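# Press the gauge pin on the magnet-marked fixture post

## Task

Find the one post of the checking fixture that has a yellow magnet on it. Push that post's gauge pin fully home and keep it there for about one second; afterwards its spring may return it. The other three gauge pins must not be disturbed, and the magnet must stay where it sits.

## Robot and tools

ROBOT. There are two UR20-type arms, left_arm and right_arm. Each carries a Robotiq 2F-85 two-finger gripper and a wrist camera (cam_left_wrist, cam_right_wrist, both 896x504). Base roots in the scene frame: left_arm (+0.060, +0.928, 0) m, right_arm (-0.064, -0.817, 0) m, each turned only slightly about z. A camera stand sits behind the arms.

FRAMES. Scene frame: origin at table-top height midway between the nominal bases, +z up, +x out over the table, left_arm toward +y. Reported hand poses, velocities and wrist-camera poses use each arm's own base frame. Commanded offsets use the current Hand target's own tool axes: the fingers point along +z, and they open and close along y. end_effector_position is the centre of the closed pads; closed fingertips reach about 19 mm past it. A camera block on the wrist sticks out up to 12 cm toward the tool's +x.

execute_actions(actions, cameras). actions holds a list of actions. Each action is up to 15 rows, and each row is one 1/30 s control step; a shorter action keeps its last row until step 15. Each row has 20 numbers in [-1, 1], both arms always: left dx, dy, dz, rx, ry, rz, gripper position, force_limit, speed, activate, then the same ten for the right arm. The six pose numbers are an offset, not a pose. They are measured in the tool axes from the Hand target at the start of that action, and every row counts from that same start, not from the row before. 1.0 equals 0.6 m or 180 degrees. rx, ry, rz form one rotation vector. All-zero pose numbers ask nothing new of that arm. Always resend each gripper's intended numbers. Gripper position: +1 fully open (85 mm), about -0.8 pads touching, -1 closes until blocked. speed: about 20 mm/s at -1, 85 at 0, 150 at +1. force_limit with speed sets grip strength. activate stays 0; send 1 once only if fault reads 7 or 13 and nothing touches the outside of the fingers. Images come back only for an empty actions list or when cameras names them ("all" for every camera).

move(target, speed, blend, stop_force, zero, blocking, cameras). target is one 20-number row or a list of up to 15 rows, same layout and scale as above. Every pose in the list is an offset from the Hand targets at the start of the move, not from the previous target. Paths are straight, do not avoid obstacles and all end together; a move is capped at 10 s. speed: top path speed in m/s, 0.002 to 4.2, default 0.25 (turn rate up to twice that in rad/s). blend: corner rounding in m for lists; 0 stops at each target. stop_force: 6 to 120 N, one value for both arms. An arm's path ends once its wrist sensor feels that much push against its travel. The arm then backs to just before the contact, and that spot becomes its Hand target. Use it slowly and without turning the gripper. Leave it out when moving away from a surface. zero (default true) re-zeroes the sensor before the move; blocking=false returns after 0.5 s and cannot be used with stop_force. The result adds a move: line (done, off_target, moving, held, fault) plus limits=paced or limits=held.

Other tools: wait(seconds 0 to 3600) lets time pass; stop() brakes a running move; zoom_image(camera, region [x0, y0, x1, y1] in pixels, at most 504 by 504) enlarges part of a newest wrist image; zero_wrist_force(arm) tares that sensor; read_manual(section) gives licence texts; finished_scene(scene) closes the current scene for good, and nothing else should follow it in that reply.

RESULTS. Positions in m, quaternions wxyz, velocities in m/s and rad/s. Hand target is the last commanded pose after clipping; the gripper often rests a little short of it. Tool commands shows current gripper commands. position_measured is in counts: 3 open, about 78 = 60 mm, 130 = 40 mm, 180 = 20 mm, 230 pads together. object_status: 0 moving, 1 blocked while opening, 2 blocked while closing (a grip), 3 reached target. fault 0 is normal. Wrist force and torque are along the tool's own axes, showing the push from the surface into the arm; a third line gives the peak since the last report. Joint torques include drive output even in free air.

LIMITS AND CARE. Orientation commands are clipped to within 32 degrees of the measured orientation each step. A clearance check blocks commands that bring the arms too close together. Arms are stiff: aiming even slightly beyond a firm contact can trigger a stop. About 150 N (plus or minus 25) of outside force, or contact torque at a joint's load limit (678, 678, 398, 98.4, 98.4, 98.4 N m), halts that arm for 10 s, as does a shoulder or elbow straying over 7.5 degrees from its path. Motors report MOTOR HOT at 70 °C and brake at 85 °C. Avoid slams, hard pushes, dropping things and anything leaving the table. For this job, come down slowly along the pin axis with stop_force, press only the marked post's pin, hold about one second, then lift clear without brushing the magnet or other pins.

Each tool is called after "Request:" by a JSON object that holds its "api" and its "payload".

## Session

Request:
{"api": "execute_actions", "payload": {"actions": []}}

Scene clock: 0.00 s.
left_arm: end_effector_position=(+1.2449, -0.9950, +0.1726) position_measured=3 object_status=3 fault=0 end_effector_quat_wxyz=(-0.052, -0.612, +0.785, -0.079) | right_arm: end_effector_position=(+1.5911, -0.4431, +0.2264) position_measured=3 object_status=3 fault=0 end_effector_quat_wxyz=(+0.277, +0.852, -0.343, +0.282)
Joint positions: left_arm=[-0.774 -0.625 0.99 -2.08 -1.695 -2.108] | right_arm=[3.13 -2.528 -1.097 -0.679 0.847 -2.545]
Joint velocities: within noise
Joint torques (N m): no reading
Motor temperatures (°C): left_arm=[24 35 26 39 34 34] | right_arm=[28 36 36 37 34 38]
Wrist force (N): no reading
Wrist torque (N m): no reading
Wrist force, peak (N): no reading
Hand target: left_arm +1.2449, -0.9950, +0.1726; -0.052, -0.612, +0.785, -0.079 | right_arm +1.5911, -0.4431, +0.2264; +0.277, +0.852, -0.343, +0.282
Tool commands: left_gripper/position=+1.0 left_gripper/force_limit=+1.0 left_gripper/speed=+1.0 left_gripper/activate=+0.0 right_gripper/position=+1.0 right_gripper/force_limit=+1.0 right_gripper/speed=+1.0 right_gripper/activate=+0.0
camera_calibration:
cam_left_wrist: T_world_to_cam=[[-0.96269, 0.26452, -0.05706, 1.47173], [0.24163, 0.93521, 0.25882, 0.60288], [0.12183, 0.23538, -0.96424, 0.36947]] pos_world=[1.22613, -1.04009, 0.28419]
cam_right_wrist: T_world_to_cam=[[-0.7524, -0.61621, 0.23277, 0.88009], [-0.65701, 0.67666, -0.33238, 1.43887], [0.04731, -0.40301, -0.91397, 0.06985]] pos_world=[1.60422, -0.40315, 0.33723]

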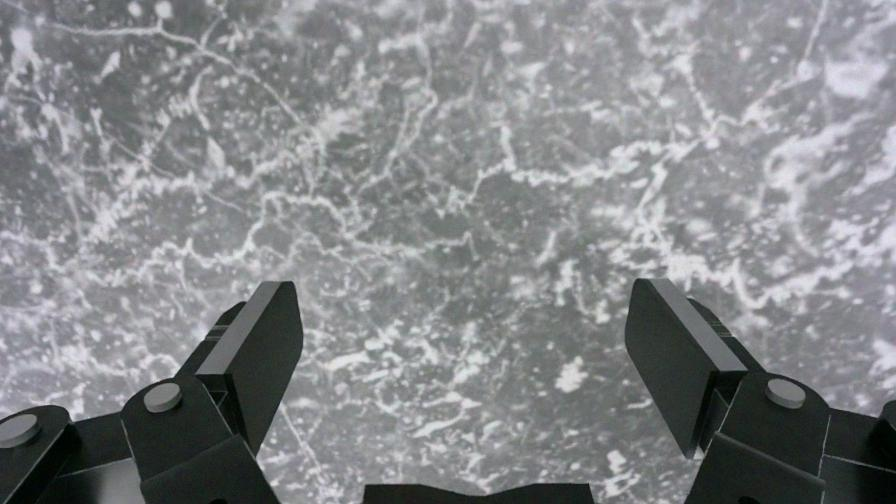

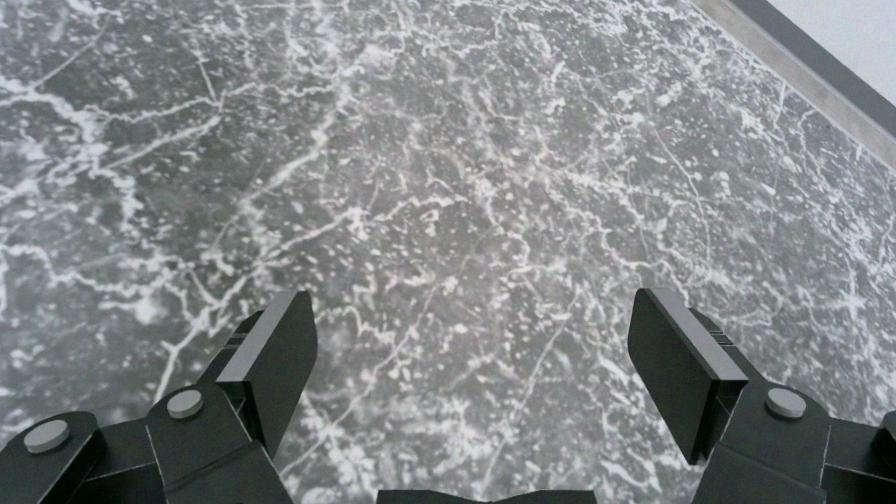

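Request:
{"api": "move", "payload": {"target": [[0.089,-0.03,-0.49,0,0,0,1,1,1,0,0,0,0,0,0,0,1,1,1,0],[0.258,0.782,-0.764,0,0,0,1,1,1,0,0,0,0,0,0,0,1,1,1,0]], "blend": [0.1,0], "speed": 0.6, "cameras": ["cam_left_wrist"]}}

Scene clock: 2.73 s.
left_arm: end_effector_position=(+0.7452, -0.9447, +0.6217) position_measured=3 object_status=3 fault=0 end_effector_quat_wxyz=(-0.052, -0.612, +0.785, -0.079) | right_arm: end_effector_position=(+1.5911, -0.4431, +0.2264) position_measured=3 object_status=3 fault=0 end_effector_quat_wxyz=(+0.277, +0.852, -0.343, +0.282)
Joint positions: left_arm=[-1.048 -1.265 1.449 -1.927 -1.652 -2.38] | right_arm=[3.13 -2.528 -1.097 -0.679 0.847 -2.545]
Joint torques (N m): left_arm=[-14.82 -198.37 -83.26 -14.25 5.42 -5.88] | right_arm=[-3.88 265.4 98.83 10.93 -2.58 -0.6]
Wrist force (N): left_arm=[0.4 -0.2 0.1] | right_arm=[0.0 0.1 0.0]
Wrist torque (N m): left_arm=[0.01 -0.01 0.13] | right_arm=[0.03 -0.01 0.00]
Wrist force, peak (N): left_arm=[1.7 5.4 -1.7] | right_arm=[-0.5 0.0 -0.3]
Hand target: left_arm +0.7450, -0.9447, +0.6218; -0.052, -0.612, +0.785, -0.079 | right_arm +1.5911, -0.4431, +0.2264; +0.277, +0.852, -0.343, +0.282
Off the commanded pose: left_arm 0.000 m, 0 deg | right_arm 0.000 m, 0 deg.
move: done
cam_left_wrist: T_world_to_cam=[[-0.96271, 0.26449, -0.05694, 1.00289], [0.24162, 0.9352, 0.25889, 0.56029], [0.12172, 0.23547, -0.96423, 0.85171]] pos_world=[0.72643, -0.98979, 0.7333]

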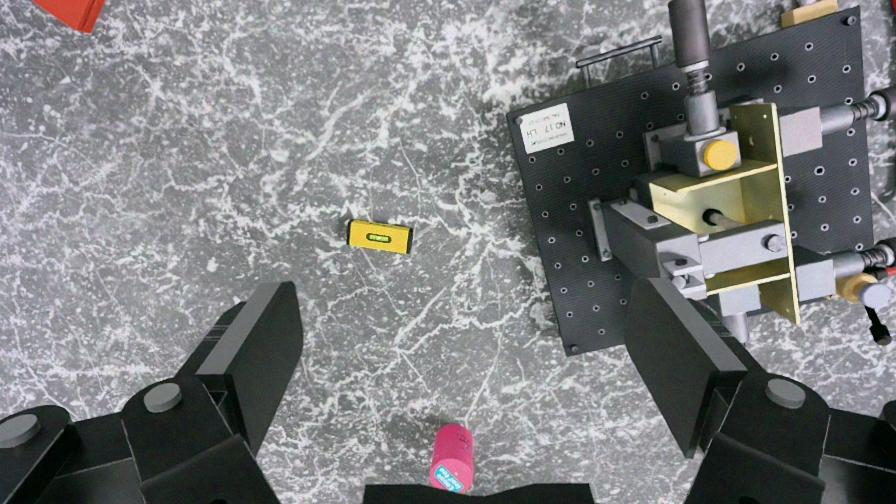

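Request:
{"api": "move", "payload": {"target": [0.183,0.485,0.485,0,0,0,-0.8,0,0,0,0,0,0,0,0,0,1,1,1,0], "speed": 0.5, "cameras": ["cam_left_wrist"]}}

Scene clock: 5.10 s.
left_arm: end_effector_position=(+0.4407, -1.0350, +0.3382) position_measured=229 object_status=3 fault=0 end_effector_quat_wxyz=(-0.052, -0.612, +0.785, -0.080) | right_arm: end_effector_position=(+1.5911, -0.4431, +0.2264) position_measured=3 object_status=3 fault=0 end_effector_quat_wxyz=(+0.277, +0.852, -0.343, +0.282)
Joint positions: left_arm=[-1.339 -1.232 1.83 -2.357 -1.599 -2.667] | right_arm=[3.13 -2.528 -1.097 -0.679 0.847 -2.545]
Joint torques (N m): left_arm=[-9.26 -128.62 -69.53 -13.96 6.66 -4.73] | right_arm=[-1.97 265.18 99.91 10.53 -3.1 -0.87]
Wrist force (N): left_arm=[0.3 -0.4 -0.2] | right_arm=[-0.1 -0.2 0.1]
Wrist torque (N m): left_arm=[-0.06 0.07 0.12] | right_arm=[-0.04 0.01 0.00]
Wrist force, peak (N): left_arm=[1.8 2.8 2.9] | right_arm=[0.4 0.3 0.1]
Hand target: left_arm +0.4405, -1.0351, +0.3380; -0.052, -0.612, +0.785, -0.079 | right_arm +1.5911, -0.4431, +0.2264; +0.277, +0.852, -0.343, +0.282
Off the commanded pose: left_arm 0.000 m, 0 deg | right_arm 0.000 m, 0 deg.
move: done
cam_left_wrist: T_world_to_cam=[[-0.96269, 0.26452, -0.05706, 0.71756], [0.24163, 0.93522, 0.25882, 0.79175], [0.12183, 0.23538, -0.96424, 0.63654]] pos_world=[0.42193, -1.08009, 0.4498]

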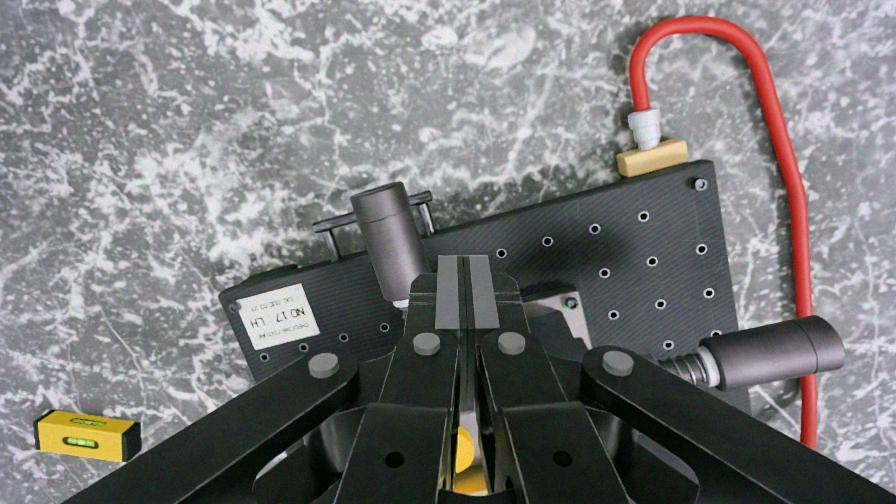

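Request:
{"api": "move", "payload": {"target": [0.0903,-0.0955,0.0867,-0.0133,-0.0589,-0.0657,-0.8,0,0,0,0,0,0,0,0,0,1,1,1,0], "speed": 0.3, "cameras": ["cam_left_wrist"]}}

Scene clock: 7.80 s.
left_arm: end_effector_position=(+0.4836, -1.1100, +0.3002) position_measured=229 object_status=3 fault=0 end_effector_quat_wxyz=(+0.000, +0.693, -0.721, +0.001) | right_arm: end_effector_position=(+1.5911, -0.4431, +0.2264) position_measured=3 object_status=3 fault=0 end_effector_quat_wxyz=(+0.277, +0.852, -0.343, +0.282)
Joint positions: left_arm=[-1.327 -1.086 1.606 -2.092 -1.57 -2.859] | right_arm=[3.13 -2.528 -1.097 -0.679 0.847 -2.545]
Joint torques (N m): left_arm=[16.89 -160.2 -115.91 -6.96 3.69 -5.08] | right_arm=[0.63 265.17 97.46 10.55 -2.89 -0.19]
Wrist force (N): left_arm=[0.5 -0.8 -0.4] | right_arm=[-0.1 0.0 -0.3]
Wrist torque (N m): left_arm=[-0.14 -0.08 0.16] | right_arm=[0.00 0.02 0.00]
Wrist force, peak (N): left_arm=[3.1 -1.6 0.2] | right_arm=[0.3 -0.2 -0.3]
Hand target: left_arm +0.4836, -1.1101, +0.3001; +0.000, +0.693, -0.721, +0.001 | right_arm +1.5911, -0.4431, +0.2264; +0.277, +0.852, -0.343, +0.282
Off the commanded pose: left_arm 0.000 m, 0 deg | right_arm 0.000 m, 0 deg.
move: done
cam_left_wrist: T_world_to_cam=[[-0.99782, 0.06546, 0.00806, 0.55307], [0.06265, 0.90265, 0.4258, 0.86164], [0.0206, 0.42537, -0.90478, 0.85431]] pos_world=[0.48028, -1.17736, 0.40163]

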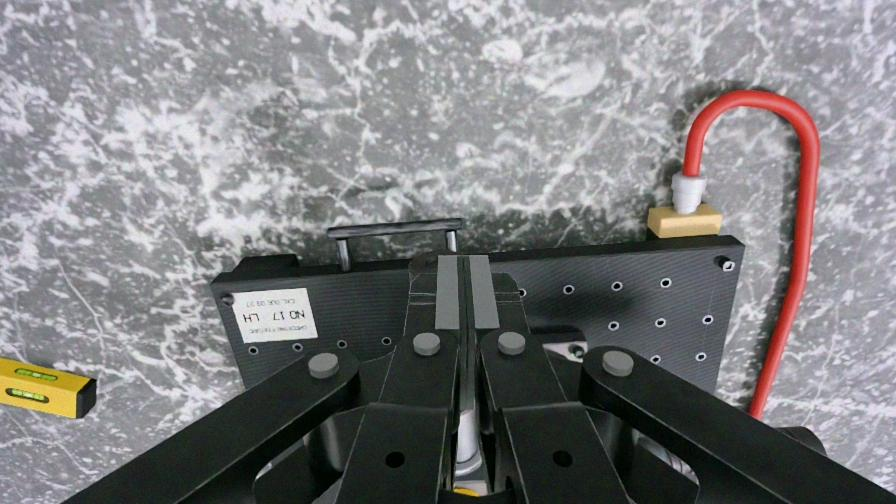

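Request:
{"api": "move", "payload": {"target": [0,0,0.213,0,0,0,-0.8,0,0,0,0,0,0,0,0,0,1,1,1,0], "speed": 0.2, "stop_force": 20, "cameras": ["cam_left_wrist"]}}

Request:
{"api": "move", "payload": {"target": [-0.1333,0,0,0,0,0,-0.8,0,0,0,0,0,0,0,0,0,1,1,1,0], "speed": 0.025, "stop_force": 45, "cameras": ["cam_left_wrist"]}}

Scene clock: 10.47 s.
left_arm: end_effector_position=(+0.4837, -1.1102, +0.1723) position_measured=229 object_status=3 fault=0 end_effector_quat_wxyz=(+0.000, +0.693, -0.721, +0.001) | right_arm: end_effector_position=(+1.5911, -0.4431, +0.2264) position_measured=3 object_status=3 fault=0 end_effector_quat_wxyz=(+0.277, +0.852, -0.343, +0.282)
Joint positions: left_arm=[-1.327 -1.002 1.674 -2.244 -1.57 -2.859] | right_arm=[3.13 -2.528 -1.097 -0.679 0.847 -2.545]
Joint torques (N m): left_arm=[20.02 -172.74 -64.31 -13.73 -1.61 2.43] | right_arm=[-1.92 267.94 99.18 10.25 -2.69 -0.8]
Wrist force (N): left_arm=[0.3 -0.5 -0.3] | right_arm=[0.0 0.2 -0.4]
Wrist torque (N m): left_arm=[-0.11 0.04 0.18] | right_arm=[0.04 0.00 0.00]
Wrist force, peak (N): left_arm=[0.6 -0.7 -2.6] | right_arm=[0.4 0.0 -0.3]
Hand target: left_arm +0.4837, -1.1102, +0.1723; +0.000, +0.693, -0.721, +0.001 | right_arm +1.5911, -0.4431, +0.2264; +0.277, +0.852, -0.343, +0.282
Off the commanded pose: left_arm 0.000 m, 0 deg | right_arm 0.000 m, 0 deg.
move: done
cam_left_wrist: T_world_to_cam=[[-0.99783, 0.06537, 0.00824, 0.55407], [0.06265, 0.90261, 0.42587, 0.9163], [0.0204, 0.42546, -0.90475, 0.7389]] pos_world=[0.48038, -1.17766, 0.27373]

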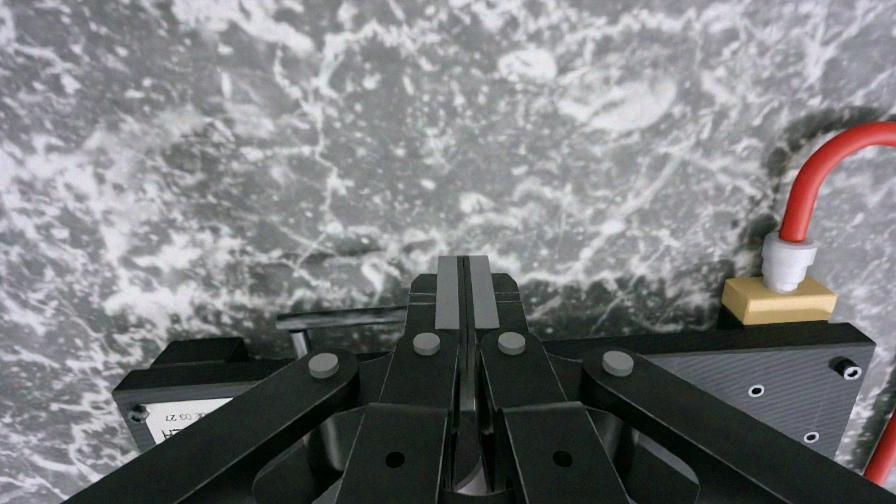

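Scene clock: 14.30 s.
left_arm: end_effector_position=(+0.4861, -1.0482, +0.1723) position_measured=229 object_status=3 fault=0 end_effector_quat_wxyz=(+0.000, +0.693, -0.721, +0.001) | right_arm: end_effector_position=(+1.5911, -0.4431, +0.2264) position_measured=3 object_status=3 fault=0 end_effector_quat_wxyz=(+0.277, +0.852, -0.343, +0.282)
Joint positions: left_arm=[-1.312 -1.053 1.765 -2.285 -1.57 -2.844] | right_arm=[3.13 -2.528 -1.097 -0.679 0.847 -2.545]
Joint torques (N m): left_arm=[-3 -153.53 -69.78 1.75 9.23 -4.83] | right_arm=[-0.81 264.63 97.82 10.35 -2.88 -0.82]
Wrist force (N): left_arm=[36.2 -3.0 -8.7] | right_arm=[0.3 0.2 -0.5]
Wrist torque (N m): left_arm=[-0.11 -0.01 -0.30] | right_arm=[0.05 -0.05 -0.01]
Wrist force, peak (N): left_arm=[98.3 -5.4 16.5] | right_arm=[0.5 0.2 -0.3]
Hand target: left_arm +0.4861, -1.0483, +0.1723; +0.000, +0.693, -0.721, +0.001 (not the last commanded pose) | right_arm +1.5911, -0.4431, +0.2264; +0.277, +0.852, -0.343, +0.282
Off the commanded pose: left_arm 0.018 m, 0 deg | right_arm 0.000 m, 0 deg.
move: contact (left_arm)
cam_left_wrist: T_world_to_cam=[[-0.99782, 0.06541, 0.00815, 0.55247], [0.06265, 0.90261, 0.42587, 0.8601], [0.0205, 0.42546, -0.90475, 0.71238]] pos_world=[0.48278, -1.11556, 0.27373]

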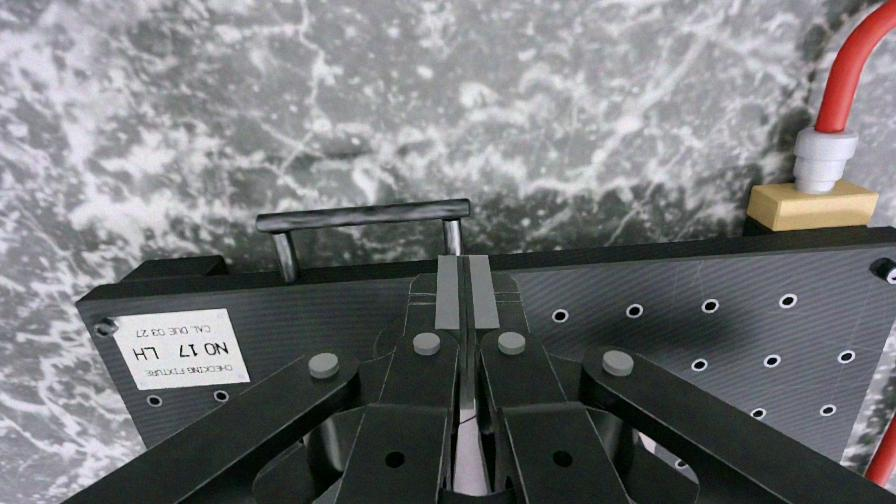

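Request:
{"api": "move", "payload": {"target": [-0.012,0,0,0,0,0,-0.8,0,0,0,0,0,0,0,0,0,1,1,1,0], "speed": 0.004, "stop_force": 25}}

Request:
{"api": "wait", "payload": {"seconds": 1.5}}

Scene clock: 15.27 s.
left_arm: end_effector_position=(+0.4861, -1.0479, +0.1723) position_measured=229 object_status=3 fault=0 end_effector_quat_wxyz=(+0.000, +0.693, -0.721, +0.001) | right_arm: end_effector_position=(+1.5911, -0.4431, +0.2264) position_measured=3 object_status=3 fault=0 end_effector_quat_wxyz=(+0.277, +0.852, -0.343, +0.282)
Joint positions: left_arm=[-1.311 -1.053 1.766 -2.285 -1.57 -2.844] | right_arm=[3.13 -2.528 -1.097 -0.679 0.847 -2.545]
Joint torques (N m): left_arm=[14.64 -174 -53.03 18.51 8.41 -3.45] | right_arm=[-0.35 266.48 99.35 10.18 -2.6 -0.9]
Wrist force (N): left_arm=[73.1 -13.2 11.3] | right_arm=[-0.1 -0.1 -0.1]
Wrist torque (N m): left_arm=[0.05 0.41 -0.38] | right_arm=[-0.02 0.01 0.00]
Wrist force, peak (N): left_arm=[73.2 -13.0 10.4] | right_arm=[-0.1 0.3 -0.3]
Hand target: left_arm +0.4861, -1.0480, +0.1723; +0.000, +0.693, -0.721, +0.001 (not the last commanded pose) | right_arm +1.5911, -0.4431, +0.2264; +0.277, +0.852, -0.343, +0.282
Off the commanded pose: left_arm 0.007 m, 0 deg | right_arm 0.000 m, 0 deg.
move: contact (left_arm)

Scene clock: 16.77 s.
left_arm: end_effector_position=(+0.4861, -1.0480, +0.1723) position_measured=229 object_status=3 fault=0 end_effector_quat_wxyz=(+0.000, +0.693, -0.721, +0.001) | right_arm: end_effector_position=(+1.5911, -0.4431, +0.2264) position_measured=3 object_status=3 fault=0 end_effector_quat_wxyz=(+0.277, +0.852, -0.343, +0.282)
Joint positions: left_arm=[-1.311 -1.053 1.766 -2.285 -1.57 -2.844] | right_arm=[3.13 -2.528 -1.097 -0.679 0.847 -2.545]
Joint torques (N m): left_arm=[15.91 -165.62 -56.45 11.25 9.24 -3.78] | right_arm=[-0.55 266.95 98.34 10.84 -2.61 -0.47]
Wrist force (N): left_arm=[66.2 -11.5 9.6] | right_arm=[-0.5 0.2 -0.1]
Wrist torque (N m): left_arm=[0.05 0.34 -0.37] | right_arm=[0.04 0.08 0.00]
Wrist force, peak (N): left_arm=[73.4 -13.5 12.9] | right_arm=[0.1 0.4 -0.4]
Hand target: left_arm +0.4861, -1.0480, +0.1723; +0.000, +0.693, -0.721, +0.001 (not the last commanded pose) | right_arm +1.5911, -0.4431, +0.2264; +0.277, +0.852, -0.343, +0.282
Tool commands: left_gripper/position=-0.8 left_gripper/force_limit=+0.0 left_gripper/speed=+0.0 left_gripper/activate=+0.0 right_gripper/position=+1.0 right_gripper/force_limit=+1.0 right_gripper/speed=+1.0 right_gripper/activate=+0.0
Off the commanded pose: left_arm 0.007 m, 0 deg | right_arm 0.000 m, 0 deg.
wait: 1.50 s; at rest by 0.17 s

Request:
{"api": "move", "payload": {"target": [0.1,0,0,0,0,0,-0.8,0,0,0,0,0,0,0,0,0,1,1,1,0], "speed": 0.15}}

Request:
{"api": "finished_scene", "payload": {"scene": 2}}

Scene clock: 18.13 s.
left_arm: end_effector_position=(+0.4838, -1.1078, +0.1724) position_measured=229 object_status=3 fault=0 end_effector_quat_wxyz=(+0.000, +0.693, -0.721, +0.001) | right_arm: end_effector_position=(+1.5911, -0.4431, +0.2264) position_measured=3 object_status=3 fault=0 end_effector_quat_wxyz=(+0.277, +0.852, -0.343, +0.282)
Joint positions: left_arm=[-1.326 -1.004 1.678 -2.246 -1.57 -2.858] | right_arm=[3.13 -2.528 -1.097 -0.679 0.847 -2.545]
Joint torques (N m): left_arm=[-14.09 -175.81 -103.15 -6.87 -0.74 -5.24] | right_arm=[-1.33 266.72 97.64 10.21 -2.74 -0.8]
Wrist force (N): left_arm=[-2.4 -0.6 -0.3] | right_arm=[0.0 -0.2 -0.2]
Wrist torque (N m): left_arm=[-0.11 0.52 0.17] | right_arm=[-0.04 0.01 0.00]
Wrist force, peak (N): left_arm=[66.6 -11.4 9.4] | right_arm=[-0.3 0.1 -0.5]
Hand target: left_arm +0.4838, -1.1079, +0.1724; +0.000, +0.693, -0.721, +0.001 | right_arm +1.5911, -0.4431, +0.2264; +0.277, +0.852, -0.343, +0.282
Off the commanded pose: left_arm 0.000 m, 0 deg | right_arm 0.000 m, 0 deg.
move: done

The scene is finished: the task was done.


## Next scene

The same job, from a new start.

Request:
{"api": "execute_actions", "payload": {"actions": []}}

Scene clock: 0.00 s.
left_arm: end_effector_position=(+0.4095, -1.0280, +0.3496) position_measured=3 object_status=3 fault=0 end_effector_quat_wxyz=(-0.166, +0.603, +0.780, +0.006) | right_arm: end_effector_position=(+1.7496, +0.0920, +0.2599) position_measured=3 object_status=3 fault=0 end_effector_quat_wxyz=(-0.210, +0.702, +0.632, +0.252)
Joint positions: left_arm=[-1.316 -1.125 1.554 -1.726 -1.763 0.028] | right_arm=[3.192 -2.85 -0.27 -1.441 2.224 1.778]
Joint velocities: within noise
Joint torques (N m): no reading
Motor temperatures (°C): left_arm=[24 35 26 38 34 33] | right_arm=[28 35 35 36 33 38]
Wrist force (N): no reading
Wrist torque (N m): no reading
Wrist force, peak (N): no reading
Hand target: left_arm +0.4095, -1.0280, +0.3496; -0.166, +0.603, +0.780, +0.006 | right_arm +1.7496, +0.0920, +0.2599; -0.210, +0.702, +0.632, +0.252
Tool commands: left_gripper/position=+1.0 left_gripper/force_limit=+1.0 left_gripper/speed=+1.0 left_gripper/activate=+0.0 right_gripper/position=+1.0 right_gripper/force_limit=+1.0 right_gripper/speed=+1.0 right_gripper/activate=+0.0
camera_calibration:
cam_left_wrist: T_world_to_cam=[[0.9508, 0.2447, -0.19002, -0.07115], [0.27712, -0.94595, 0.16847, -1.12698], [-0.13853, -0.21284, -0.96722, 0.29654]] pos_world=[0.42104, -0.98554, 0.46316]
cam_right_wrist: T_world_to_cam=[[0.99231, -0.12159, -0.02333, -1.71021], [-0.12362, -0.96276, -0.24045, 0.38571], [0.00678, 0.24148, -0.97038, 0.33492]] pos_world=[1.74246, 0.08251, 0.37785]

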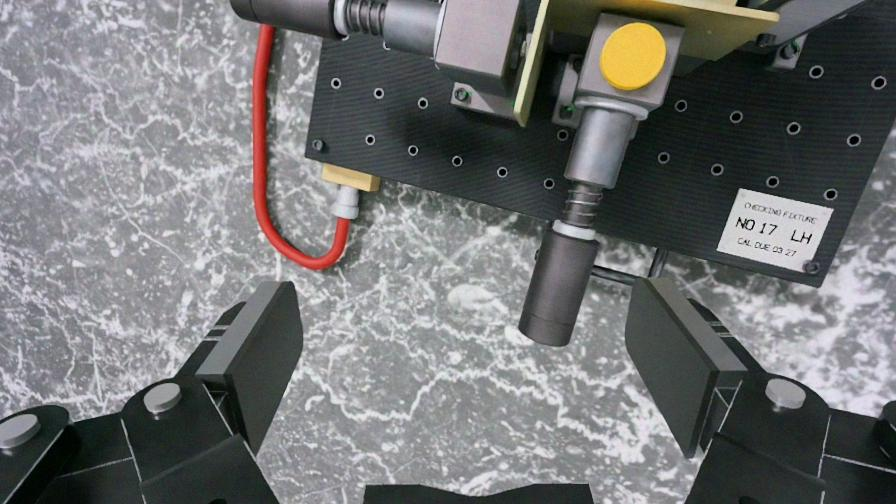

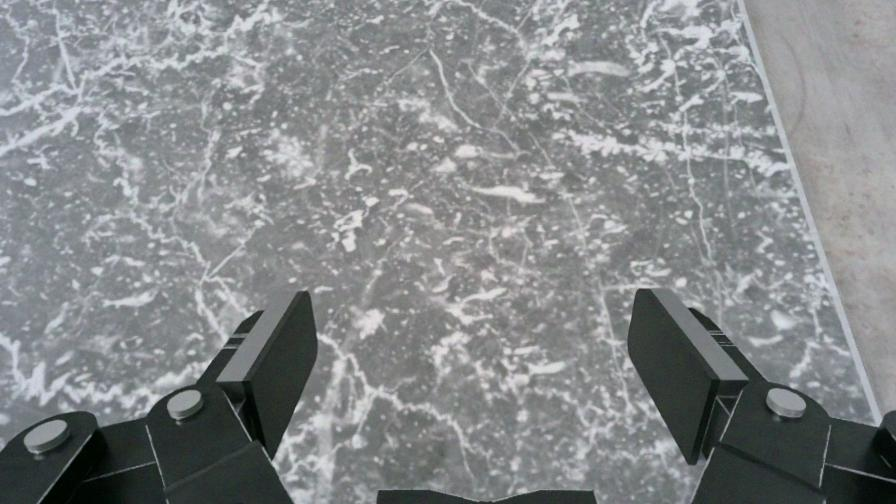

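Request:
{"api": "move", "payload": {"target": [[-0.198,0.0395,0.0243,-0.0716,-0.0788,0.0724,-0.8,0,0,0,0,0,0,0,0,0,1,1,1,0],[-0.2545,0.0802,0.2252,-0.0716,-0.0788,0.0724,-0.8,0,0,0,0,0,0,0,0,0,1,1,1,0]], "blend": [0.02,0], "speed": 0.25, "cameras": ["cam_left_wrist"]}}

Scene clock: 3.17 s.
left_arm: end_effector_position=(+0.4539, -1.1301, +0.1724) position_measured=229 object_status=3 fault=0 end_effector_quat_wxyz=(+0.000, +0.698, +0.716, +0.000) | right_arm: end_effector_position=(+1.7496, +0.0920, +0.2599) position_measured=3 object_status=3 fault=0 end_effector_quat_wxyz=(-0.210, +0.702, +0.632, +0.252)
Joint positions: left_arm=[-1.355 -0.996 1.662 -2.238 -1.571 0.192] | right_arm=[3.192 -2.85 -0.27 -1.441 2.224 1.778]
Joint torques (N m): left_arm=[-2.71 -183.6 -62.86 -12.74 5.48 2.02] | right_arm=[-4.36 304.34 104.59 10.68 3.88 -0.88]
Wrist force (N): left_arm=[-0.3 0.2 -0.8] | right_arm=[-0.2 0.2 0.0]
Wrist torque (N m): left_arm=[-0.09 -0.01 0.05] | right_arm=[0.04 0.04 0.00]
Wrist force, peak (N): left_arm=[-1.1 0.4 -2.9] | right_arm=[-0.6 0.2 0.0]
Hand target: left_arm +0.4539, -1.1301, +0.1722; +0.000, +0.698, +0.716, +0.000 | right_arm +1.7496, +0.0920, +0.2599; -0.210, +0.702, +0.632, +0.252
Off the commanded pose: left_arm 0.000 m, 0 deg | right_arm 0.000 m, 0 deg.
move: done
cam_left_wrist: T_world_to_cam=[[0.99996, -0.00233, 0.0087, -0.45778], [-0.00582, -0.90411, 0.42726, -1.07491], [0.00687, -0.4273, -0.90409, -0.20963]] pos_world=[0.45294, -1.06248, 0.27373]

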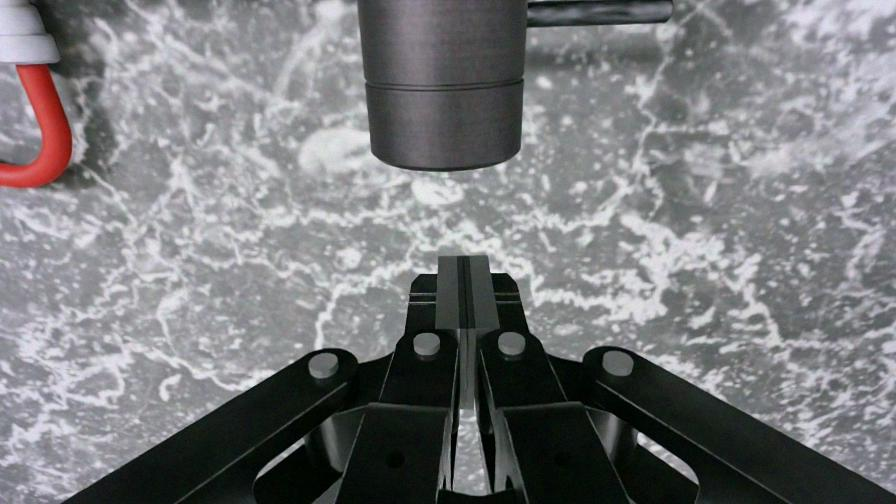

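Request:
{"api": "move", "payload": {"target": [[0.07,-0.005,0,0,0,0,-0.8,0,0,0,0,0,0,0,0,0,1,1,1,0],[0.1667,-0.005,0,0,0,0,-0.8,0,0,0,0,0,0,0,0,0,1,1,1,0]], "blend": [0.005,0], "speed": [0.06,0.014], "stop_force": 50}}

Request:
{"api": "move", "payload": {"target": [0.012,0,0,0,0,0,-0.8,0,0,0,0,0,0,0,0,0,1,1,1,0], "speed": 0.004, "stop_force": 25}}

Request:
{"api": "wait", "payload": {"seconds": 1.3}}

Scene clock: 6.23 s.
left_arm: end_effector_position=(+0.4497, -1.0804, +0.1722) position_measured=229 object_status=3 fault=0 end_effector_quat_wxyz=(+0.000, +0.698, +0.716, +0.000) | right_arm: end_effector_position=(+1.7496, +0.0920, +0.2599) position_measured=3 object_status=3 fault=0 end_effector_quat_wxyz=(-0.210, +0.702, +0.632, +0.252)
Joint positions: left_arm=[-1.349 -1.039 1.741 -2.273 -1.571 0.197] | right_arm=[3.192 -2.85 -0.27 -1.441 2.224 1.778]
Joint torques (N m): left_arm=[9.44 -156.83 -69.8 4.86 3.73 -3.46] | right_arm=[-2.91 302.52 106.02 11.06 3.77 -1.04]
Wrist force (N): left_arm=[-42.0 -3.4 -11.8] | right_arm=[0.1 0.5 -0.1]
Wrist torque (N m): left_arm=[-0.03 0.06 -0.22] | right_arm=[0.08 -0.01 0.00]
Wrist force, peak (N): left_arm=[-79.3 3.6 17.7] | right_arm=[-0.3 0.5 0.2]
Hand target: left_arm +0.4497, -1.0804, +0.1722; +0.000, +0.698, +0.716, +0.000 (not the last commanded pose) | right_arm +1.7496, +0.0920, +0.2599; -0.210, +0.702, +0.632, +0.252
Off the commanded pose: left_arm 0.050 m, 0 deg | right_arm 0.000 m, 0 deg.
move: contact (left_arm); path passed 1 of 2 targets

Scene clock: 7.00 s.
left_arm: end_effector_position=(+0.4497, -1.0801, +0.1722) position_measured=229 object_status=3 fault=0 end_effector_quat_wxyz=(+0.000, +0.698, +0.716, +0.000) | right_arm: end_effector_position=(+1.7496, +0.0920, +0.2599) position_measured=3 object_status=3 fault=0 end_effector_quat_wxyz=(-0.210, +0.702, +0.632, +0.252)
Joint positions: left_arm=[-1.349 -1.039 1.742 -2.274 -1.571 0.197] | right_arm=[3.192 -2.85 -0.27 -1.441 2.224 1.778]
Joint torques (N m): left_arm=[20.58 -181.1 -49.73 19.71 3.44 1.19] | right_arm=[3.55 303.42 108.85 10.41 4.1 -1.17]
Wrist force (N): left_arm=[-82.8 7.3 12.7] | right_arm=[-0.2 0.2 0.4]
Wrist torque (N m): left_arm=[-0.14 -0.14 -0.24] | right_arm=[0.03 0.05 0.00]
Wrist force, peak (N): left_arm=[-83.5 7.3 13.2] | right_arm=[-0.2 0.2 0.4]
Hand target: left_arm +0.4497, -1.0802, +0.1722; +0.000, +0.698, +0.716, +0.000 (not the last commanded pose) | right_arm +1.7496, +0.0920, +0.2599; -0.210, +0.702, +0.632, +0.252
Off the commanded pose: left_arm 0.007 m, 0 deg | right_arm 0.000 m, 0 deg.
move: contact (left_arm)

Scene clock: 8.30 s.
left_arm: end_effector_position=(+0.4497, -1.0802, +0.1722) position_measured=229 object_status=3 fault=0 end_effector_quat_wxyz=(+0.000, +0.698, +0.716, +0.000) | right_arm: end_effector_position=(+1.7496, +0.0920, +0.2599) position_measured=3 object_status=3 fault=0 end_effector_quat_wxyz=(-0.210, +0.702, +0.632, +0.252)
Joint positions: left_arm=[-1.349 -1.039 1.742 -2.274 -1.571 0.197] | right_arm=[3.192 -2.85 -0.27 -1.441 2.224 1.778]
Joint torques (N m): left_arm=[9.87 -178 -55.84 13.52 3.92 0.97] | right_arm=[-0.82 307.45 105.46 10.94 3.63 -1.11]
Wrist force (N): left_arm=[-74.2 5.3 10.0] | right_arm=[-0.2 0.3 0.2]
Wrist torque (N m): left_arm=[-0.15 -0.09 -0.24] | right_arm=[0.05 0.03 0.00]
Wrist force, peak (N): left_arm=[-82.1 7.4 13.2] | right_arm=[-0.5 0.3 0.0]
Hand target: left_arm +0.4497, -1.0802, +0.1722; +0.000, +0.698, +0.716, +0.000 (not the last commanded pose) | right_arm +1.7496, +0.0920, +0.2599; -0.210, +0.702, +0.632, +0.252
Tool commands: left_gripper/position=-0.8 left_gripper/force_limit=+0.0 left_gripper/speed=+0.0 left_gripper/activate=+0.0 right_gripper/position=+1.0 right_gripper/force_limit=+1.0 right_gripper/speed=+1.0 right_gripper/activate=+0.0
Off the commanded pose: left_arm 0.007 m, 0 deg | right_arm 0.000 m, 0 deg.
wait: 1.30 s; at rest by 0.17 s

Request:
{"api": "wait", "payload": {"seconds": 0, "cameras": ["cam_left_wrist"]}}

Scene clock: 8.60 s.
left_arm: end_effector_position=(+0.4497, -1.0802, +0.1722) position_measured=229 object_status=3 fault=0 end_effector_quat_wxyz=(+0.000, +0.698, +0.716, +0.000) | right_arm: end_effector_position=(+1.7496, +0.0920, +0.2599) position_measured=3 object_status=3 fault=0 end_effector_quat_wxyz=(-0.210, +0.702, +0.632, +0.252)
Joint positions: left_arm=[-1.349 -1.039 1.742 -2.274 -1.571 0.197] | right_arm=[3.192 -2.85 -0.27 -1.441 2.224 1.778]
Joint torques (N m): left_arm=[11.39 -176.42 -56.18 12.66 3.31 0.73] | right_arm=[0.69 303.78 107.71 10.82 3.78 -1.72]
Wrist force (N): left_arm=[-74.1 5.3 10.0] | right_arm=[-0.2 -0.1 -0.1]
Wrist torque (N m): left_arm=[-0.13 -0.08 -0.24] | right_arm=[-0.02 0.04 0.00]
Wrist force, peak (N): left_arm=[-74.2 5.6 9.2] | right_arm=[-0.2 0.3 0.2]
Hand target: left_arm +0.4497, -1.0802, +0.1722; +0.000, +0.698, +0.716, +0.000 (not the last commanded pose) | right_arm +1.7496, +0.0920, +0.2599; -0.210, +0.702, +0.632, +0.252
Tool commands: left_gripper/position=-0.8 left_gripper/force_limit=+0.0 left_gripper/speed=+0.0 left_gripper/activate=+0.0 right_gripper/position=+1.0 right_gripper/force_limit=+1.0 right_gripper/speed=+1.0 right_gripper/activate=+0.0
Off the commanded pose: left_arm 0.007 m, 0 deg | right_arm 0.000 m, 0 deg.
cam_left_wrist: T_world_to_cam=[[0.99996, -0.00228, 0.00879, -0.45344], [-0.00582, -0.90407, 0.42734, -1.02972], [0.00697, -0.42738, -0.90405, -0.1886]] pos_world=[0.44874, -1.01258, 0.27353]

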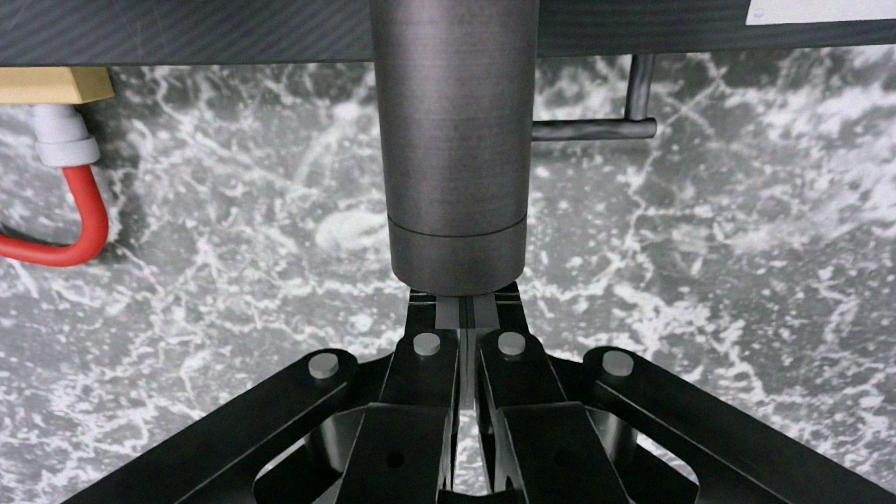

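Request:
{"api": "move", "payload": {"target": [-0.08,0,0,0,0,0,-0.8,0,0,0,0,0,0,0,0,0,1,1,1,0], "speed": 0.15}}

Request:
{"api": "finished_scene", "payload": {"scene": 3}}

Scene clock: 9.70 s.
left_arm: end_effector_position=(+0.4508, -1.1280, +0.1723) position_measured=229 object_status=3 fault=0 end_effector_quat_wxyz=(+0.000, +0.698, +0.716, +0.000) | right_arm: end_effector_position=(+1.7496, +0.0920, +0.2599) position_measured=3 object_status=3 fault=0 end_effector_quat_wxyz=(-0.210, +0.702, +0.632, +0.252)
Joint positions: left_arm=[-1.357 -0.998 1.667 -2.241 -1.571 0.19] | right_arm=[3.192 -2.85 -0.27 -1.441 2.224 1.778]
Joint torques (N m): left_arm=[-17.59 -182.22 -110.78 -5.97 5.43 -4.38] | right_arm=[-0.8 301.36 104.62 11.35 3.09 -0.94]
Wrist force (N): left_arm=[4.3 -0.1 -0.7] | right_arm=[-0.3 0.3 0.1]
Wrist torque (N m): left_arm=[-0.14 -0.86 0.39] | right_arm=[0.05 0.04 0.00]
Wrist force, peak (N): left_arm=[-74.2 5.4 9.6] | right_arm=[-0.3 0.3 0.2]
Hand target: left_arm +0.4508, -1.1282, +0.1723; +0.000, +0.698, +0.716, +0.000 | right_arm +1.7496, +0.0920, +0.2599; -0.210, +0.702, +0.632, +0.252
Off the commanded pose: left_arm 0.000 m, 0 deg | right_arm 0.000 m, 0 deg.
move: done

The scene is finished: the task was done.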